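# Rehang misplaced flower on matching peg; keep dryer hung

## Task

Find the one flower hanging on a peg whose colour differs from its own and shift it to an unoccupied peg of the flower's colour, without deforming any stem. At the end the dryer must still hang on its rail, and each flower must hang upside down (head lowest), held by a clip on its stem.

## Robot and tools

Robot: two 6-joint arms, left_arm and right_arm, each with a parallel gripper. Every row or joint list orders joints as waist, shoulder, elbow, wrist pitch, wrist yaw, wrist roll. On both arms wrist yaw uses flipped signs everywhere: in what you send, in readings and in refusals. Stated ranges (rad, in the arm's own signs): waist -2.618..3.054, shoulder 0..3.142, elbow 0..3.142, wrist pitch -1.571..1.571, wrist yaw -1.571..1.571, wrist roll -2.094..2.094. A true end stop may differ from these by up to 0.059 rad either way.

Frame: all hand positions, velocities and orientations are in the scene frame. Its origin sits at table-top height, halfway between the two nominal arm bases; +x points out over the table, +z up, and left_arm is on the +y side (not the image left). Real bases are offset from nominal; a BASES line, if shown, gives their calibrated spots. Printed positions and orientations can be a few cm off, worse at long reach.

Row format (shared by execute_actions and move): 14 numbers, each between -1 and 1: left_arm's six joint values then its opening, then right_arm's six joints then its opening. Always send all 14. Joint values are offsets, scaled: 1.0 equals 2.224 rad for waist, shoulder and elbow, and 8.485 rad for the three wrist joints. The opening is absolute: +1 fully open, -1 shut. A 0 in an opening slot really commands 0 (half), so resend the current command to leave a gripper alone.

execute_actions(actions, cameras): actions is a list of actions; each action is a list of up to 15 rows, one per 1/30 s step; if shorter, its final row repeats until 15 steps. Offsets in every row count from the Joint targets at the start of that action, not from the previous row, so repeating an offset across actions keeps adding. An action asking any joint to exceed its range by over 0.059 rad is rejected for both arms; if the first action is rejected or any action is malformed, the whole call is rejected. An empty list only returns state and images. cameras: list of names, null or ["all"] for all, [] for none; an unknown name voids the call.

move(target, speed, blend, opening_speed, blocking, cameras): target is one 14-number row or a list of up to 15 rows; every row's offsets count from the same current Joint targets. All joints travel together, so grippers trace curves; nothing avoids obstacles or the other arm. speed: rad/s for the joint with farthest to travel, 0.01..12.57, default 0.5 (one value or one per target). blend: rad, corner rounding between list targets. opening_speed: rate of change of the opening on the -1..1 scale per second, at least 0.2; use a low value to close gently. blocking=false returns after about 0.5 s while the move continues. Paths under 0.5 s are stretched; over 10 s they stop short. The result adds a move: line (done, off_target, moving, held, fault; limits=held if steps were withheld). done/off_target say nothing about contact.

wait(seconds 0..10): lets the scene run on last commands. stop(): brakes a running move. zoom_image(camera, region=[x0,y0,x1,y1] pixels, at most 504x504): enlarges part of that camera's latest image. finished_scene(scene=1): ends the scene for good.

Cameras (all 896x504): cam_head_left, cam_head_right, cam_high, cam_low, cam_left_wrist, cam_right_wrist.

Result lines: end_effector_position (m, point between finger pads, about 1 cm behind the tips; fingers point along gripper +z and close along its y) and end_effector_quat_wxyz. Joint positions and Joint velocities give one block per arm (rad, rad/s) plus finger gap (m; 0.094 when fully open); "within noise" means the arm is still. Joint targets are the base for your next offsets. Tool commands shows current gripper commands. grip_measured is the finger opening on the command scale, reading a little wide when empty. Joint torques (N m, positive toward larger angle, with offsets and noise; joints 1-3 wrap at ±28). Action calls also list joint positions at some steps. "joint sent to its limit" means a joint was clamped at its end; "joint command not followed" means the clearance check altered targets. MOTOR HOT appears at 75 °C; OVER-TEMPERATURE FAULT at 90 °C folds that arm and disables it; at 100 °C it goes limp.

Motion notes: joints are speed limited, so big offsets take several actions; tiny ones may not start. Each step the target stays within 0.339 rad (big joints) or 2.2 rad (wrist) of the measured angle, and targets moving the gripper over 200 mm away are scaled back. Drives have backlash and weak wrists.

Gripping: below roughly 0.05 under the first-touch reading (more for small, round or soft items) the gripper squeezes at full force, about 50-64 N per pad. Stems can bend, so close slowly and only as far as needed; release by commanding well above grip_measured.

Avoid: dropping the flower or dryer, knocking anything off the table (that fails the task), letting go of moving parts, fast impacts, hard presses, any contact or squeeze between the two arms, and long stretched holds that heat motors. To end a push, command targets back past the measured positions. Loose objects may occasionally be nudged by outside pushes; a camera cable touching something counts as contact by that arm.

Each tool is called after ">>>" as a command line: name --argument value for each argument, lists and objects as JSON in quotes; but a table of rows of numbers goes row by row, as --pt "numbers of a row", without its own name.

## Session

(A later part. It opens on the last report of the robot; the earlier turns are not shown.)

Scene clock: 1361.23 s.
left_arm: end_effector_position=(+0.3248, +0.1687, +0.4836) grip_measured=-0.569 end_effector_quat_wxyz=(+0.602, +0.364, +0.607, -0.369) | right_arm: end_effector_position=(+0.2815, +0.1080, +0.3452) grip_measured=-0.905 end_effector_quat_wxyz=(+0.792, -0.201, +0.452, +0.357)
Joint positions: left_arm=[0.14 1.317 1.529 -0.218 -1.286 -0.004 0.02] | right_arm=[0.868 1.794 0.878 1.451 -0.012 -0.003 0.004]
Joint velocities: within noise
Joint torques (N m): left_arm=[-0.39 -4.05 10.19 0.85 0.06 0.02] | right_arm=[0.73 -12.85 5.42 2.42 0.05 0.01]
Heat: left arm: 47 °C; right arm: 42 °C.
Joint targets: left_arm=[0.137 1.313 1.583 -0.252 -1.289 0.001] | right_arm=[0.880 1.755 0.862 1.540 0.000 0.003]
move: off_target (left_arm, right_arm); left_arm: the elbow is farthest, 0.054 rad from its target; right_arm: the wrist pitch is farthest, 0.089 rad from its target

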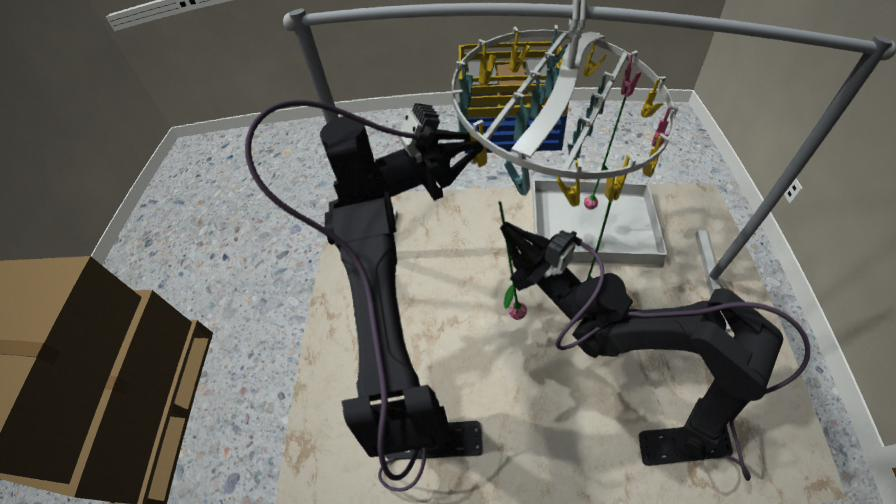

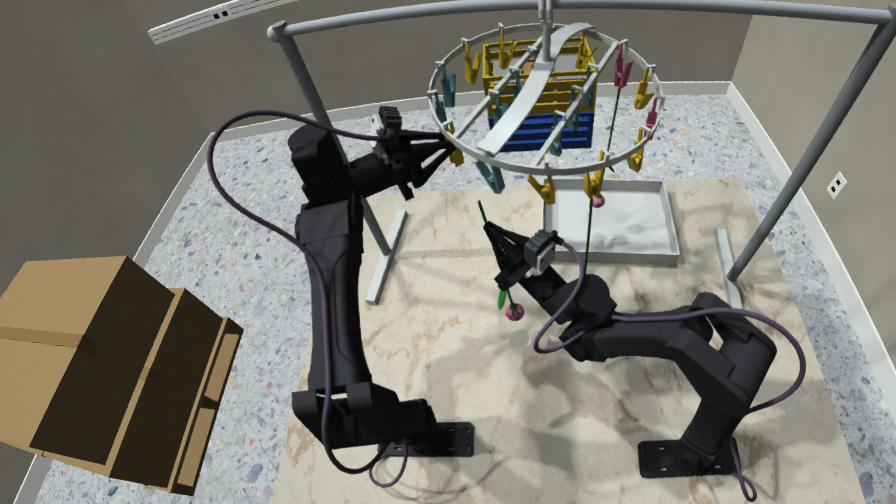

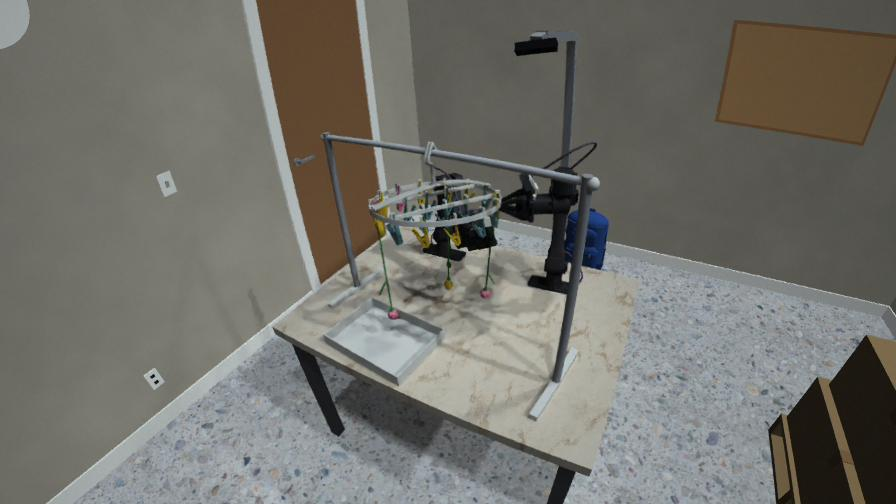

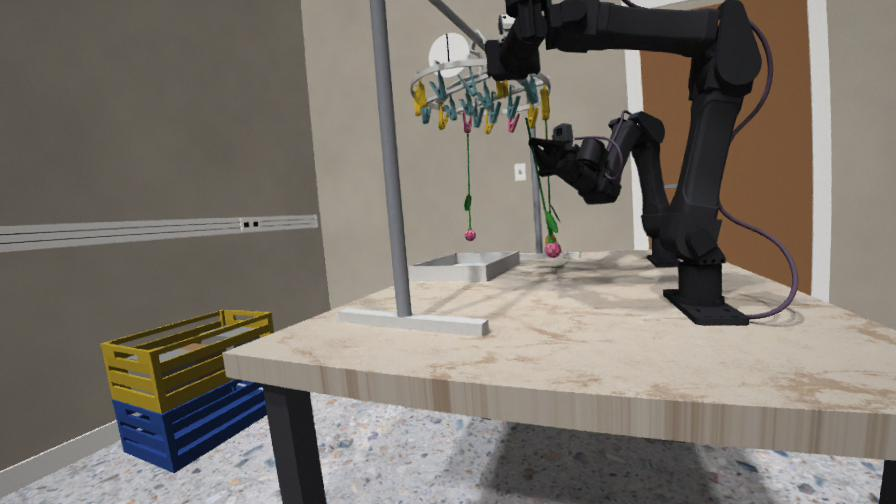

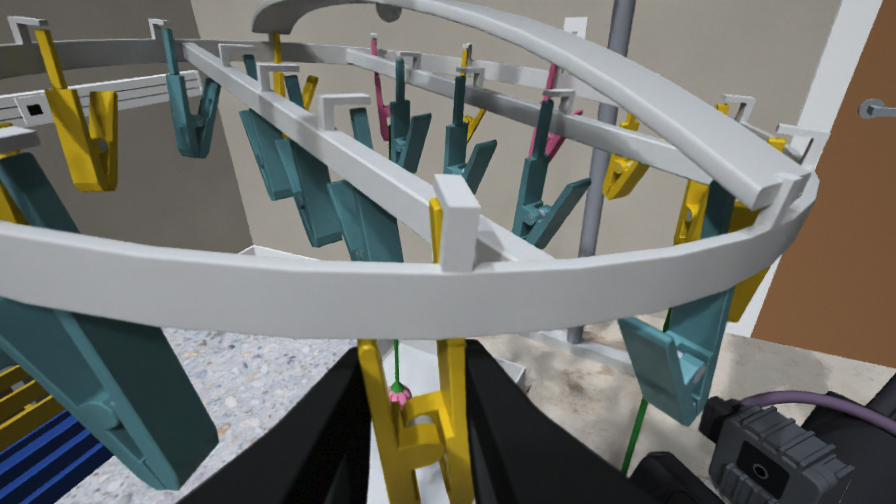

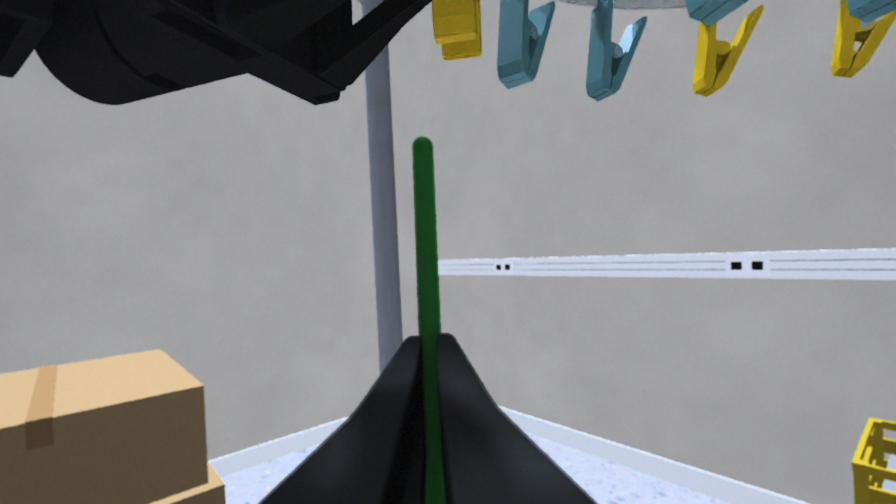

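>>> move --pt "0 0 0 0 0 0 0.302 0 0 0 0 0 0 -0.95" --pt "0.0652 -0.0153 -0.0107 -0.0012 -0.0159 0 0.302 0.009 -0.1605 -0.1025 -0.0141 0 0 -0.95" --pt "0.1304 -0.0306 -0.0213 -0.0025 -0.0318 0 0.302 0.009 -0.3413 -0.2073 -0.0247 0 0 -0.95" --pt "0.1304 -0.0306 -0.0213 -0.0025 -0.0318 0 0.302 -0.2608 -0.3413 -0.2073 -0.0247 0 0 -0.95" --speed '[0.3, 0.3, 0.45, 0.6]' --blend '[0, 0.05, 0.08, 0]' --opening_speed 1.0

Scene clock: 1407.30 s.
left_arm: end_effector_position=(+0.2911, +0.2314, +0.4926) grip_measured=+0.300 end_effector_quat_wxyz=(+0.614, +0.360, +0.609, -0.352) | right_arm: end_effector_position=(+0.2440, -0.1772, +0.4279) grip_measured=-0.905 end_effector_quat_wxyz=(+0.912, -0.052, +0.387, +0.129)
Joint positions: left_arm=[0.427 1.271 1.529 -0.241 -1.538 -0.004 0.061] | right_arm=[0.301 1.016 0.419 1.365 -0.01 -0.003 0.004]
Joint velocities: within noise
Joint torques (N m): left_arm=[0.51 -5.5 5.44 0.72 -0.2 -0.03] | right_arm=[-0.61 -3.56 5.97 0.99 0.03 0.01]
Heat: left arm: 46 °C; right arm: 38 °C.
Joint targets: left_arm=[0.427 1.245 1.536 -0.273 -1.555 0.001] | right_arm=[0.299 0.996 0.401 1.330 0.000 0.003]
joint sent to its limit (left arm) — the wrist yaw, lower limit.
move: done; joint sent to its limit at target 3

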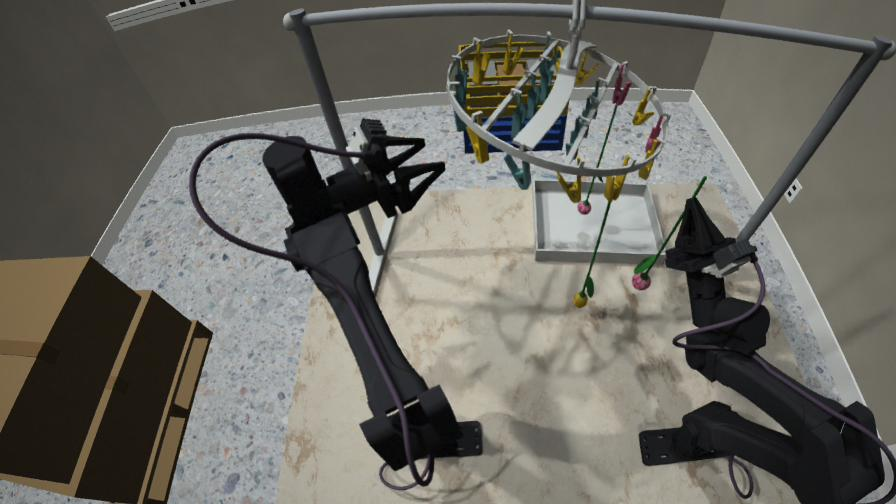

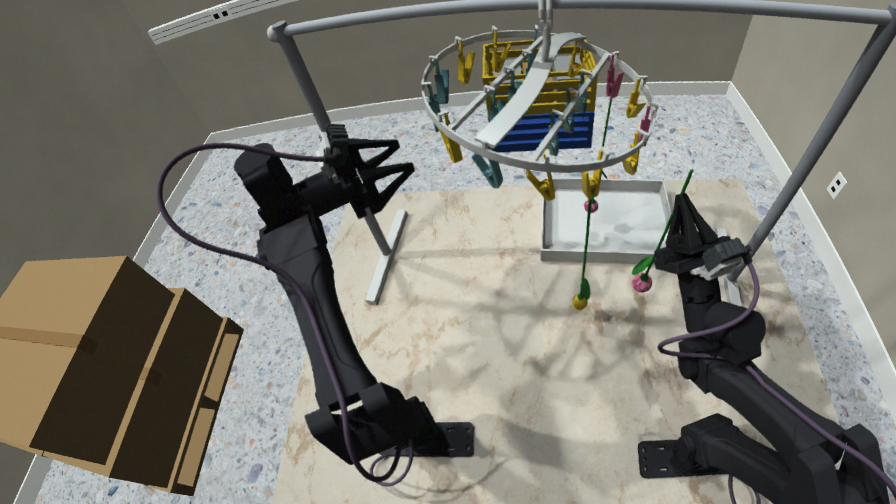

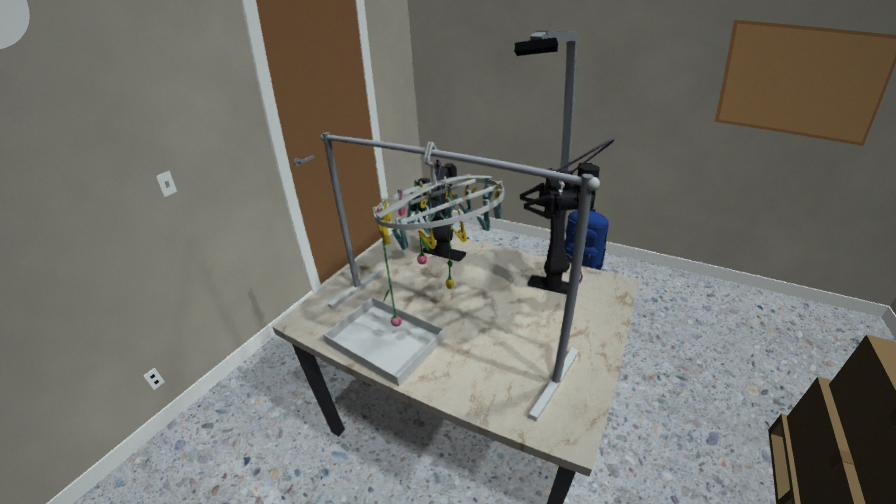

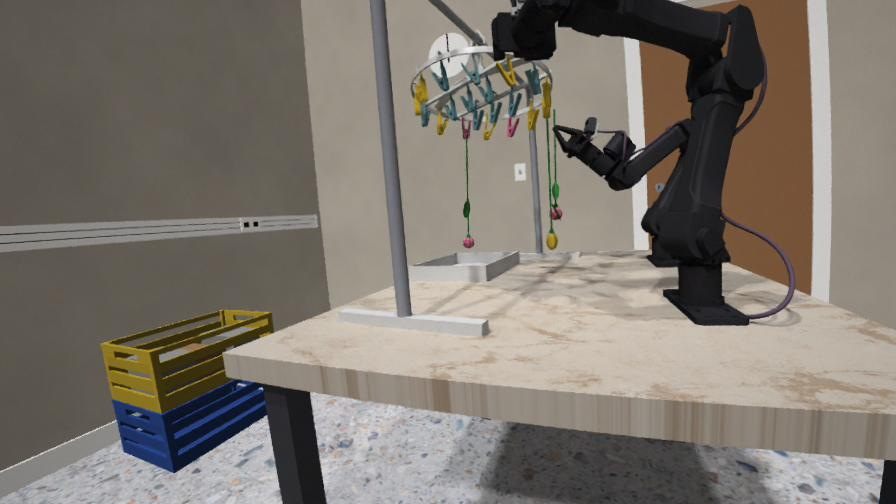

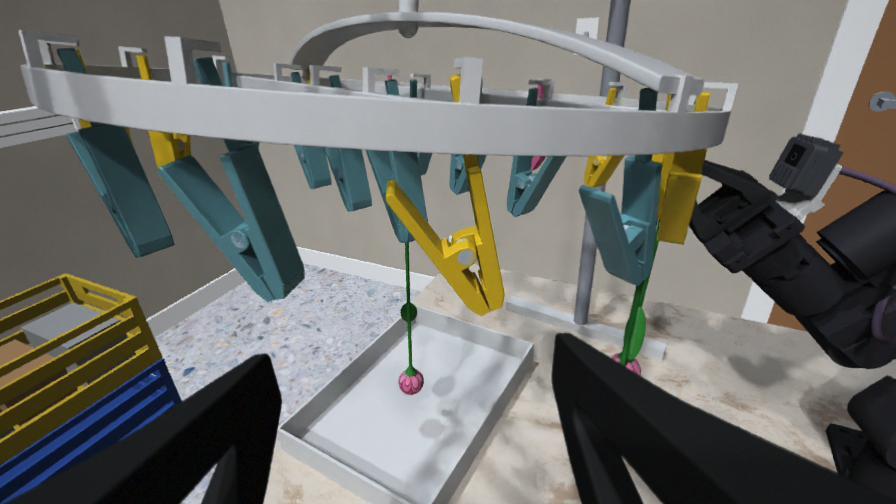

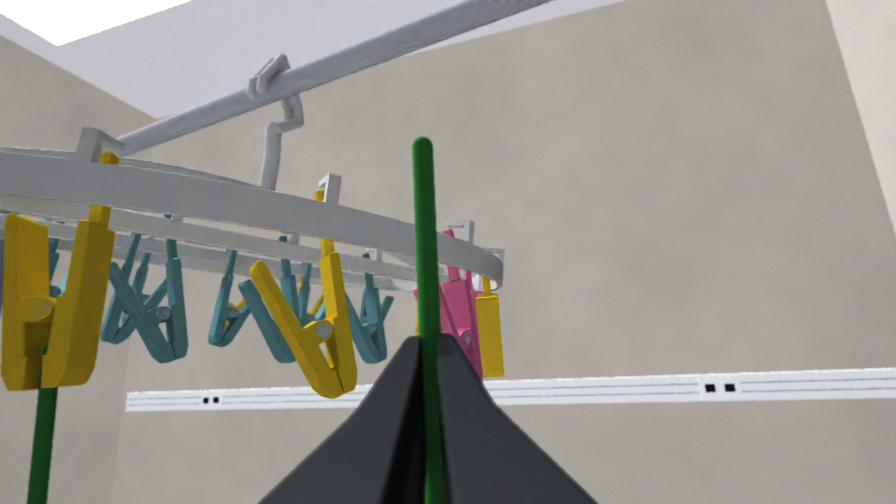

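>>> zoom_image --camera "cam_right_wrist" --region '[380, 180, 560, 420]'

>>> zoom_image --camera "cam_head_left" --region '[580, 40, 720, 220]'

>>> zoom_image --camera "cam_head_right" --region '[580, 40, 720, 220]'

Scaled by 2.100 from the camera's 896x504 image, which has a finer 1280x720 frame.

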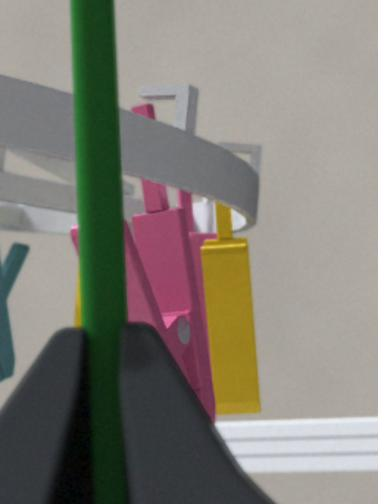

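Scaled by 2.800 from the camera's 896x504 image, which has a finer 1280x720 frame.

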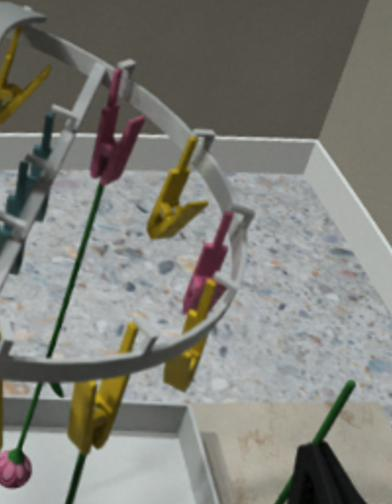

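Scaled by 2.800 from the camera's 896x504 image, which has a finer 1280x720 frame.

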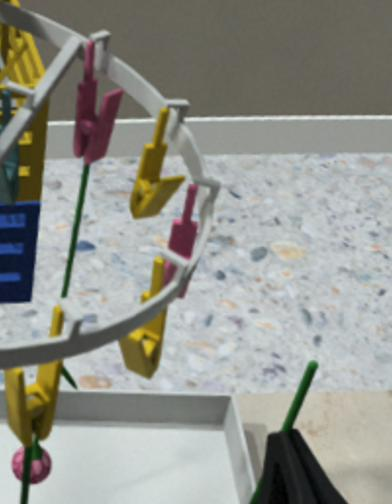

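>>> wait --seconds 0.1 --cameras '["cam_head_left", "cam_head_right", "cam_right_wrist", "cam_left_wrist"]'

Scene clock: 1452.63 s.
left_arm: end_effector_position=(+0.2911, +0.2314, +0.4926) grip_measured=+0.300 end_effector_quat_wxyz=(+0.614, +0.360, +0.609, -0.352) | right_arm: end_effector_position=(+0.2440, -0.1772, +0.4279) grip_measured=-0.905 end_effector_quat_wxyz=(+0.912, -0.052, +0.387, +0.129)
Joint positions: left_arm=[0.427 1.271 1.529 -0.241 -1.538 -0.004 0.061] | right_arm=[0.301 1.016 0.419 1.365 -0.01 -0.003 0.004]
Joint velocities: within noise
Joint torques (N m): left_arm=[0.55 -5.37 5.74 0.71 -0.1 -0.07] | right_arm=[-0.61 -3.56 5.97 0.98 0.03 0.01]
Heat: left arm: 39 °C; right arm: 37 °C.
Joint targets: left_arm=[0.427 1.245 1.536 -0.273 -1.555 0.001] | right_arm=[0.299 0.996 0.401 1.330 0.000 0.003]
Tool commands: left_gripper/opening=+0.302 right_gripper/opening=-0.95
wait: 0.10 s; at rest from the start
Images, in order (width x height): cam_head_left 896x504, cam_head_right 896x504, cam_left_wrist 896x504, cam_right_wrist 896x504.

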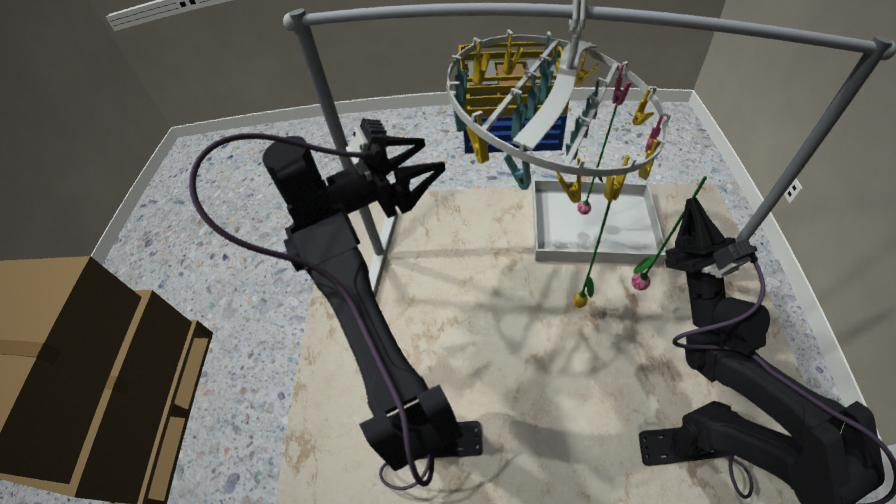

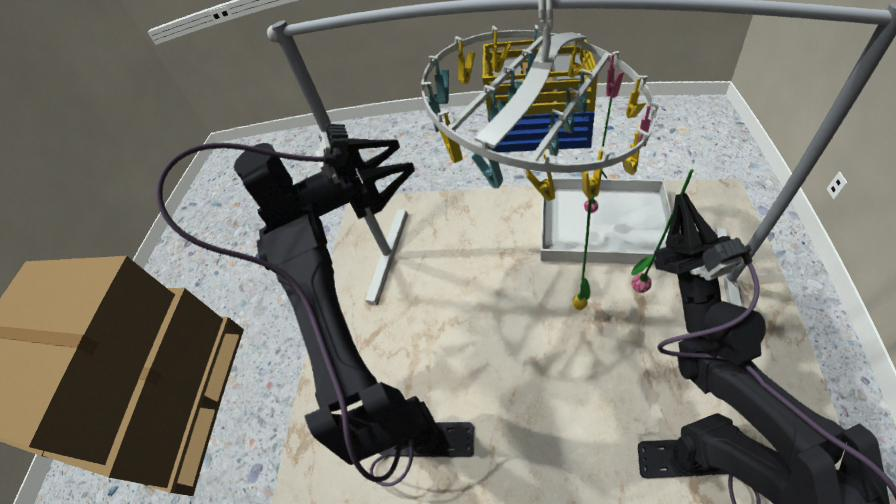

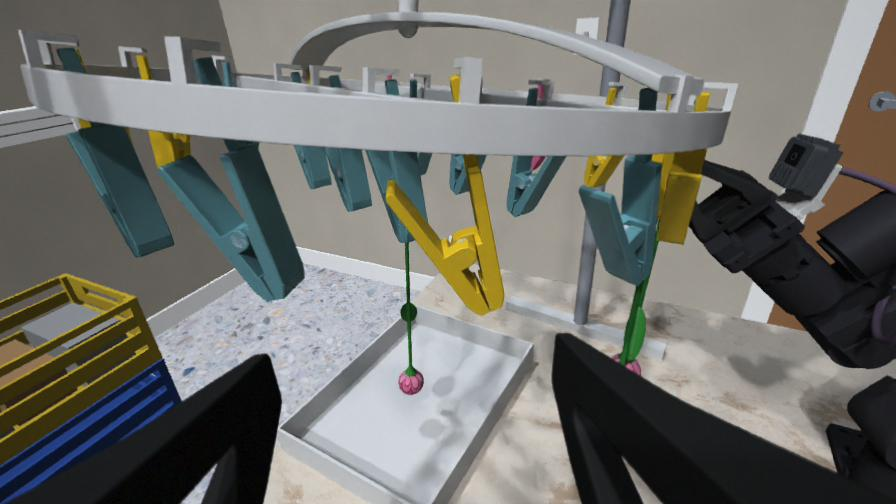

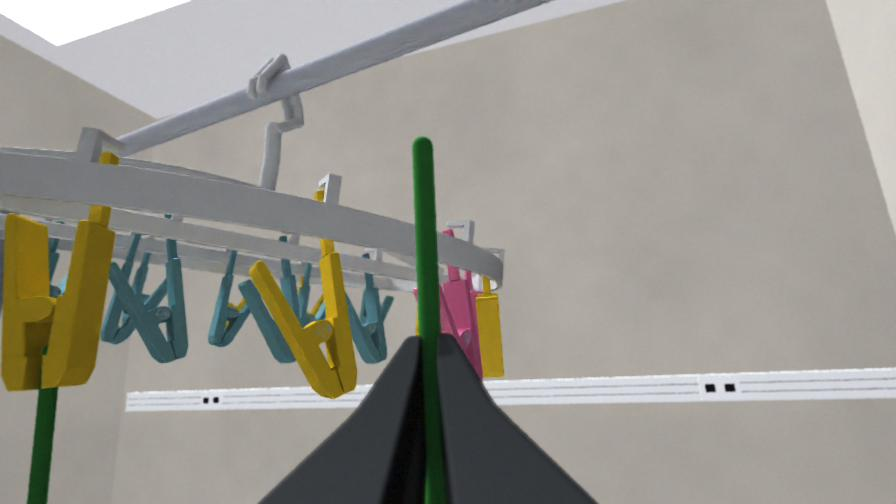

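>>> zoom_image --camera "cam_head_left" --region '[630, 80, 690, 190]'

>>> zoom_image --camera "cam_head_right" --region '[615, 70, 675, 180]'

>>> zoom_image --camera "cam_right_wrist" --region '[400, 200, 520, 400]'

Scaled by 4.582 from the camera's 896x504 image, which has a finer 1280x720 frame.

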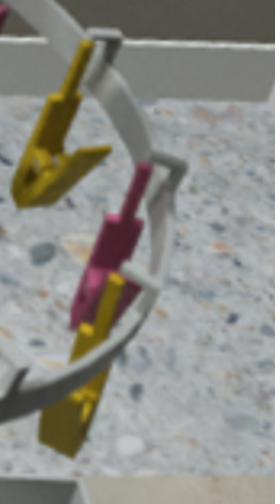

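Scaled by 4.582 from the camera's 896x504 image, which has a finer 1280x720 frame.

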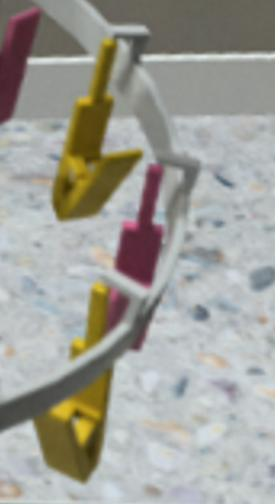

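Scaled by 2.520 from the camera's 896x504 image, which has a finer 1280x720 frame.

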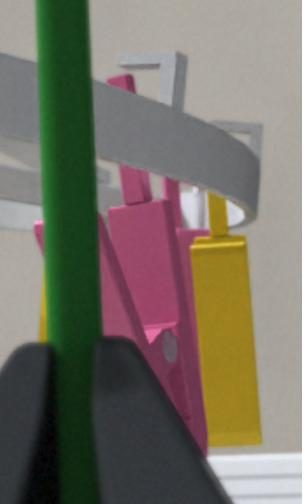

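>>> zoom_image --camera "cam_head_left" --region '[440, 20, 690, 200]'

>>> zoom_image --camera "cam_head_right" --region '[415, 10, 665, 210]'

Scaled by 2.016 from the camera's 896x504 image, which has a finer 1280x720 frame.

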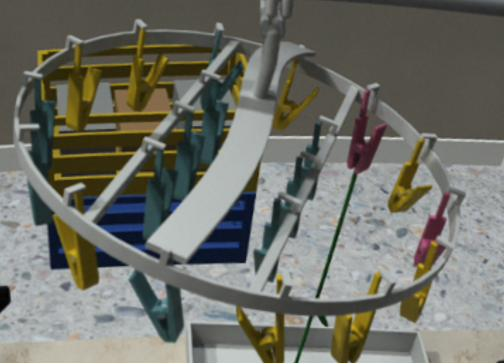

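Scaled by 2.016 from the camera's 896x504 image, which has a finer 1280x720 frame.

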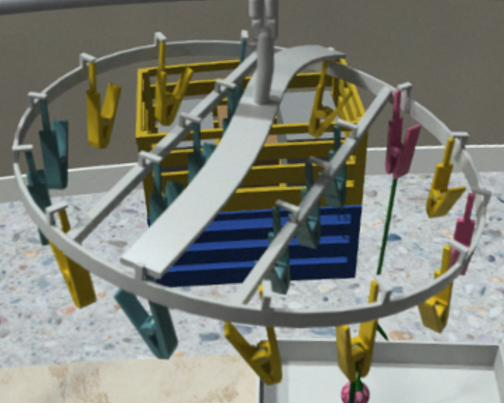

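>>> move --pt "0 -0.2963 -0.3399 0.0098 0.0418 0 0.302 0.1 0 0 0 0 0 -0.95" --pt "-0.3826 -0.2963 -0.3399 0.0098 0.1126 0 0.302 0.21 0 0 0 0 0 -0.95" --pt "-0.7653 -0.2963 -0.3399 0.0098 0.1833 0 0.302 0.3147 0 0 0 0 0 -0.95" --speed '[0.6, 0.8, 0.8]' --blend '[0.12, 0.12, 0]' --cameras '["cam_head_left", "cam_head_right", "cam_left_wrist", "cam_right_wrist"]'

Scene clock: 1789.27 s.
left_arm: end_effector_position=(+0.0905, +0.0164, +0.3643) grip_measured=+0.300 end_effector_quat_wxyz=(+0.568, +0.419, +0.586, -0.398) | right_arm: end_effector_position=(+0.1271, -0.0160, +0.4279) grip_measured=-0.905 end_effector_quat_wxyz=(+0.815, -0.179, +0.347, +0.428)
Joint positions: left_arm=[-1.276 0.59 0.794 -0.243 -0.013 0.009 0.061] | right_arm=[0.986 1.016 0.419 1.365 -0.01 -0.003 0.004]
Joint velocities: within noise
Joint torques (N m): left_arm=[-0.54 -0.21 4.77 2.07 0.06 0.03] | right_arm=[0.65 -3.56 5.97 0.99 0.02 0.01]
Heat: left arm: 33 °C; right arm: 32 °C.
Joint targets: left_arm=[-1.275 0.586 0.780 -0.190 0.001 0.001] | right_arm=[0.999 0.996 0.401 1.330 0.000 0.003]
move: off_target (left_arm); left_arm: the wrist pitch is farthest, 0.053 rad from its target
Images, in order (width x height): cam_head_left 896x504, cam_head_right 896x504, cam_left_wrist 896x504, cam_right_wrist 896x504.

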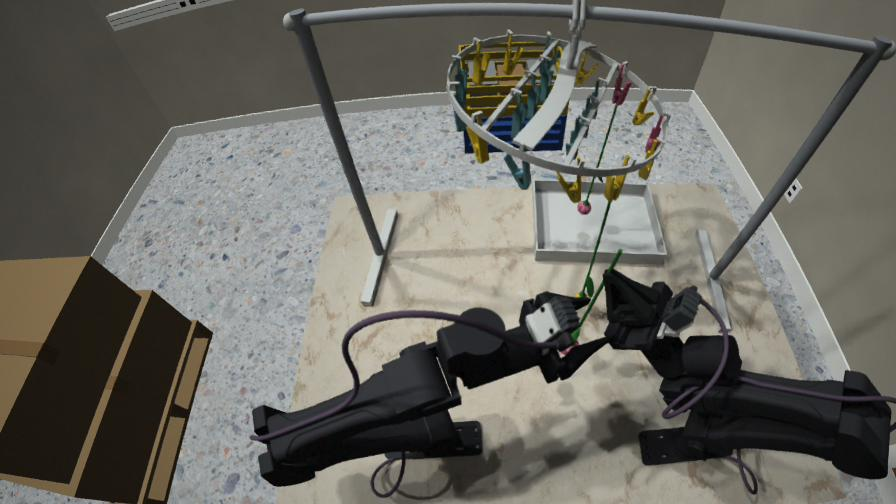

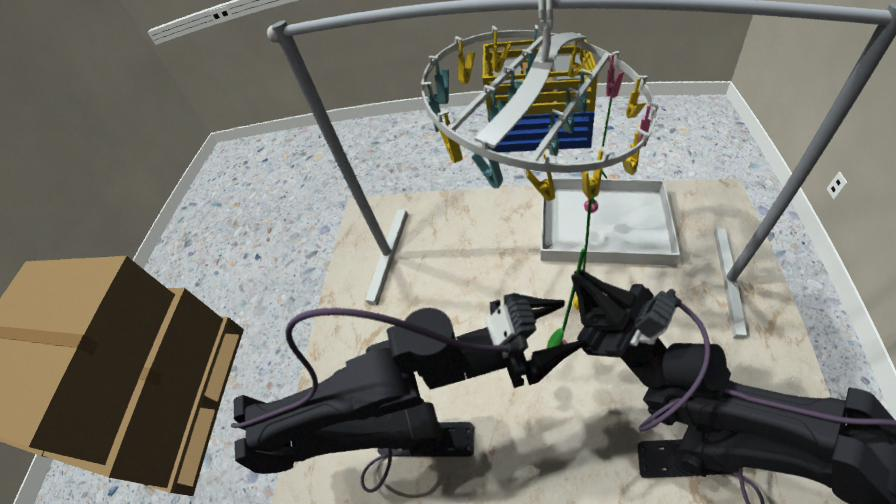

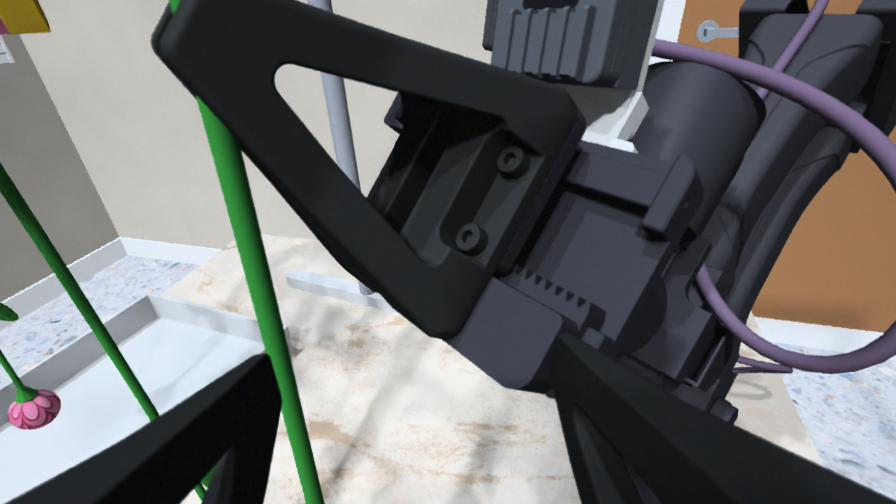

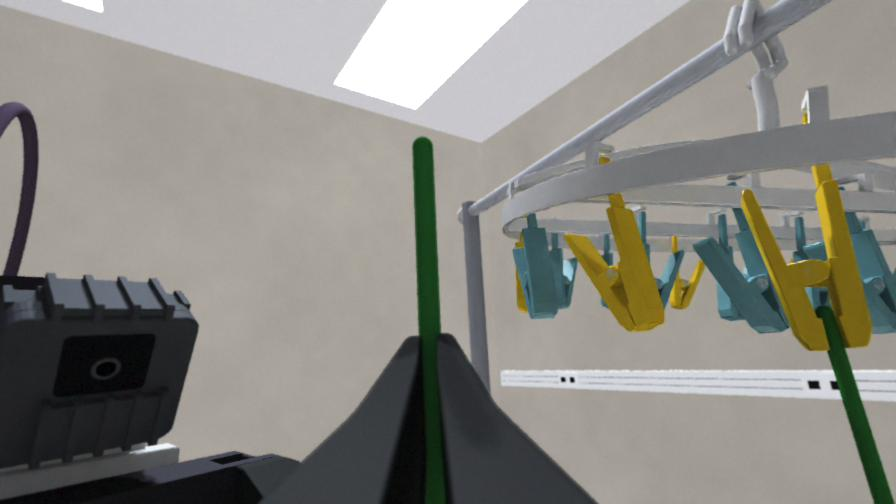

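>>> zoom_image --camera "cam_left_wrist" --region '[160, 180, 400, 504]'

Scaled by 1.556 from the camera's 896x504 image, which has a finer 1280x720 frame.

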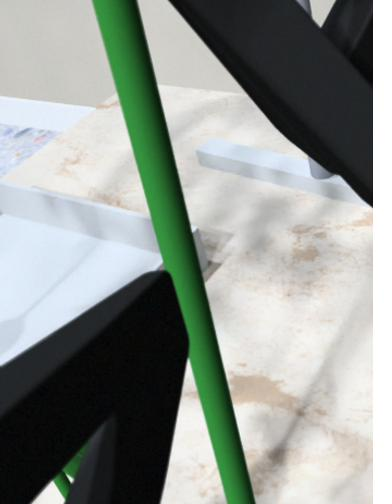

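>>> move --pt "0 -0.0418 -0.009 -0.0041 0 0 0.302 0 0 0 0 0 0 -0.95" --pt "0.0531 -0.0418 -0.009 -0.0041 0 0 0.302 0 0 0 0 0 0 -0.95" --pt "0.0531 -0.009 -0.0099 0.004 0 0 0.302 0 0 0 0 0 0 -0.95" --speed '[0.25, 0.3, 0.2]' --blend '[0.02, 0.02, 0]' --cameras '["cam_head_left", "cam_left_wrist", "cam_right_wrist"]'

Scene clock: 1850.73 s.
left_arm: end_effector_position=(+0.1208, +0.0348, +0.3622) grip_measured=+0.300 end_effector_quat_wxyz=(+0.596, +0.377, +0.610, -0.361) | right_arm: end_effector_position=(+0.1271, -0.0160, +0.4279) grip_measured=-0.905 end_effector_quat_wxyz=(+0.815, -0.179, +0.347, +0.428)
Joint positions: left_arm=[-1.157 0.562 0.774 -0.241 0.002 0.009 0.061] | right_arm=[0.986 1.016 0.419 1.365 -0.01 -0.003 0.004]
Joint velocities: within noise
Joint torques (N m): left_arm=[0.36 0.58 4.51 2.35 0.05 0.01] | right_arm=[0.65 -3.56 5.97 0.99 0.02 0.01]
Heat: left arm: 35 °C; right arm: 31 °C.
Joint targets: left_arm=[-1.157 0.566 0.758 -0.156 0.001 0.001] | right_arm=[0.999 0.996 0.401 1.330 0.000 0.003]
move: off_target (left_arm); left_arm: the wrist pitch is farthest, 0.085 rad from its target
Images, in order (width x height): cam_head_left 896x504, cam_left_wrist 896x504, cam_right_wrist 896x504.

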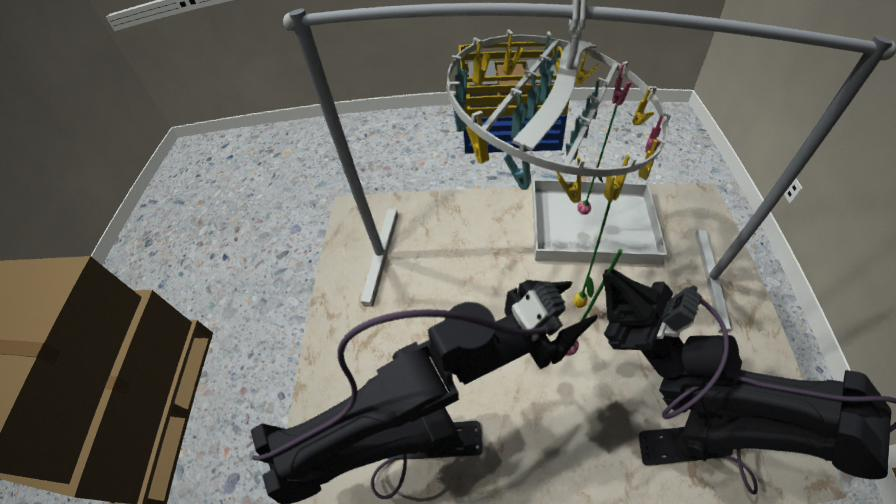

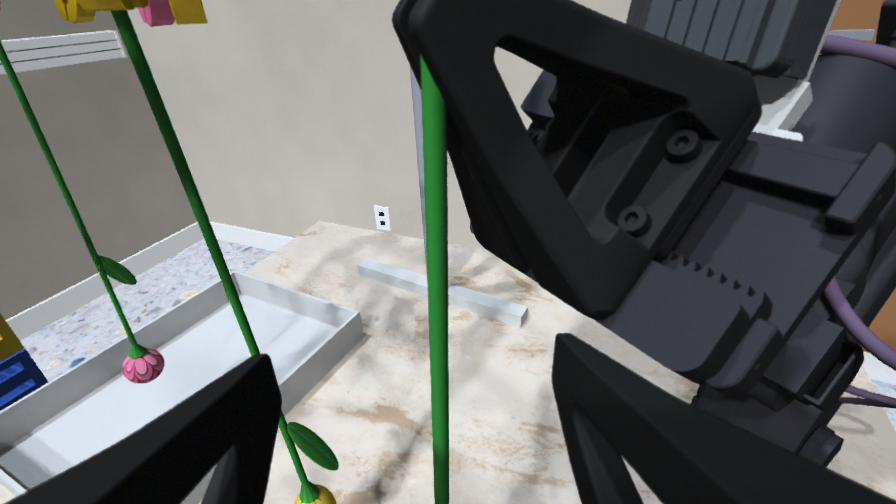

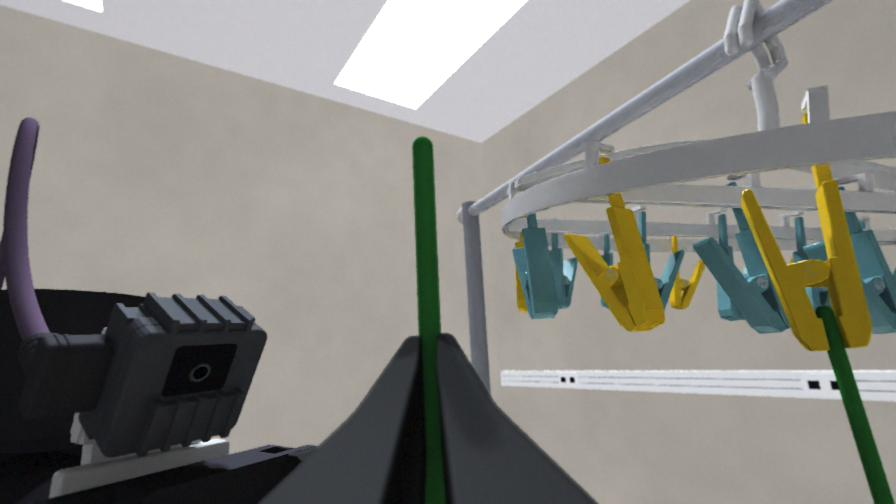

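>>> zoom_image --camera "cam_left_wrist" --region '[380, 240, 500, 504]'

Scaled by 1.909 from the camera's 896x504 image, which has a finer 1280x720 frame.

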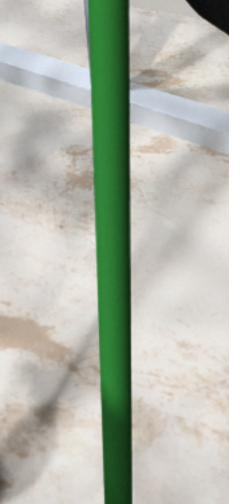

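>>> move --target '[-0.0065,0.0243,-0.0112,0.0106,0,0,0.302,0,0,0,0,0,0,-0.95]' --speed 0.15 --cameras '["cam_left_wrist"]'

>>> zoom_image --camera "cam_left_wrist" --region '[340, 240, 520, 504]'

Scene clock: 1876.73 s.
left_arm: end_effector_position=(+0.1279, +0.0208, +0.3579) grip_measured=+0.300 end_effector_quat_wxyz=(+0.599, +0.376, +0.607, -0.363) | right_arm: end_effector_position=(+0.1271, -0.0160, +0.4279) grip_measured=-0.905 end_effector_quat_wxyz=(+0.815, -0.179, +0.347, +0.428)
Joint positions: left_arm=[-1.157 0.614 0.748 -0.154 0.002 0.009 0.061] | right_arm=[0.986 1.016 0.419 1.365 -0.01 -0.003 0.004]
Joint velocities: within noise
Joint torques (N m): left_arm=[-0.57 0.4 4.71 2.35 0.04 -0.02] | right_arm=[0.65 -3.56 5.97 0.99 0.02 0.01]
Heat: left arm: 40 °C; right arm: 31 °C.
Joint targets: left_arm=[-1.172 0.620 0.733 -0.066 0.001 0.001] | right_arm=[0.999 0.996 0.401 1.330 0.000 0.003]
move: off_target (left_arm); left_arm: the wrist pitch is farthest, 0.088 rad from its target
Images, in order (width x height): cam_left_wrist 896x504.

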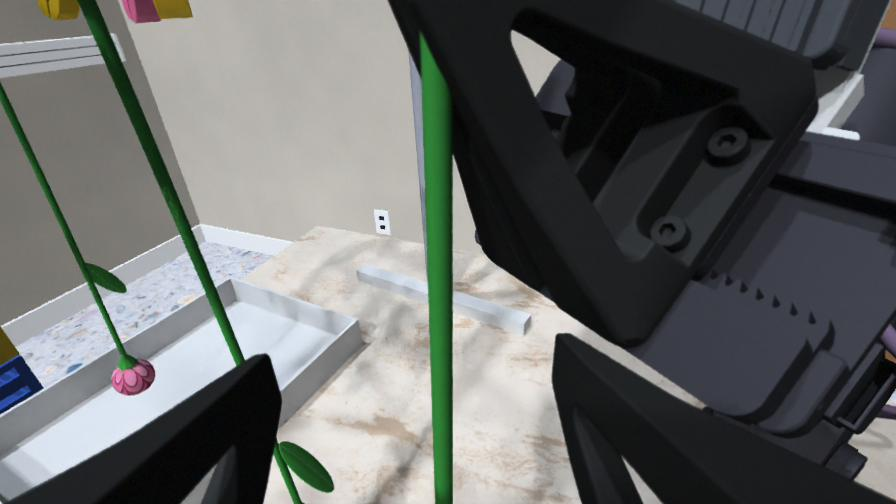

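Scaled by 1.909 from the camera's 896x504 image, which has a finer 1280x720 frame.

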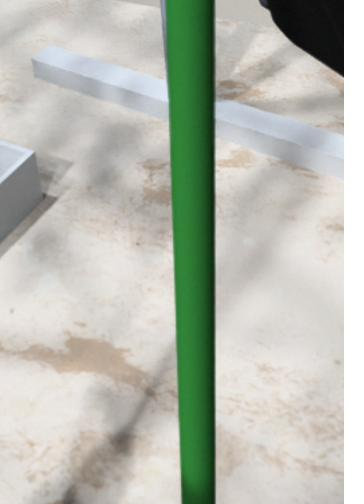

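>>> move --target '[-0.0085,0.0107,0.0043,0.0035,0,0,0.302,0,0,0,0,0,0,-0.95]' --speed 0.15 --cameras '["cam_left_wrist"]'

>>> zoom_image --camera "cam_left_wrist" --region '[340, 240, 520, 504]'

Scene clock: 1890.33 s.
left_arm: end_effector_position=(+0.1268, +0.0128, +0.3554) grip_measured=+0.300 end_effector_quat_wxyz=(+0.594, +0.381, +0.607, -0.366) | right_arm: end_effector_position=(+0.1271, -0.0160, +0.4279) grip_measured=-0.905 end_effector_quat_wxyz=(+0.815, -0.179, +0.347, +0.428)
Joint positions: left_arm=[-1.176 0.642 0.748 -0.134 0.007 0.009 0.061] | right_arm=[0.986 1.016 0.419 1.365 -0.01 -0.003 0.004]
Joint velocities: within noise
Joint torques (N m): left_arm=[-0.54 0.43 5.55 2.48 -0.04 -0.05] | right_arm=[0.66 -3.58 5.97 0.99 0.02 0.01]
Heat: left arm: 41 °C; right arm: 31 °C.
Joint targets: left_arm=[-1.191 0.644 0.742 -0.036 0.001 0.001] | right_arm=[0.999 0.996 0.401 1.330 0.000 0.003]
move: off_target (left_arm); left_arm: the wrist pitch is farthest, 0.097 rad from its target
Images, in order (width x height): cam_left_wrist 896x504.

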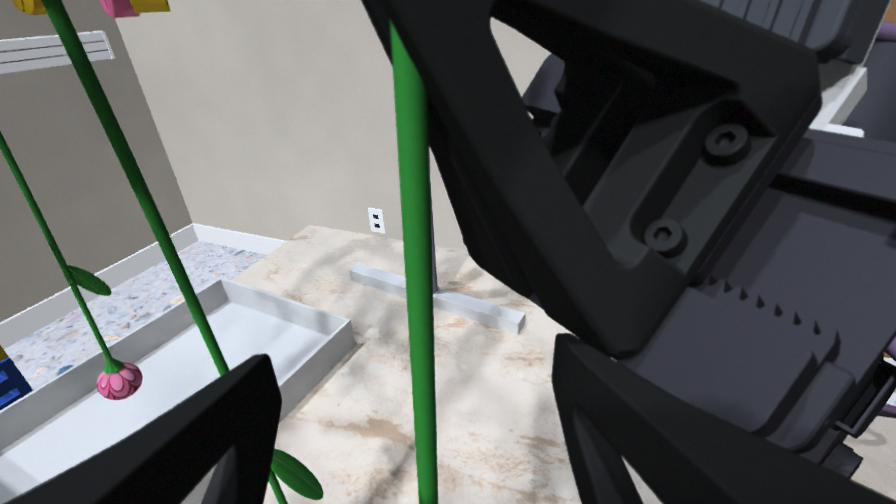

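Scaled by 1.909 from the camera's 896x504 image, which has a finer 1280x720 frame.

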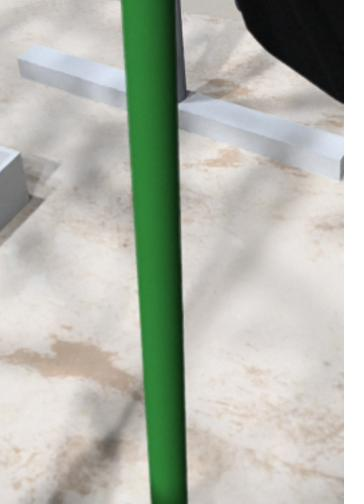

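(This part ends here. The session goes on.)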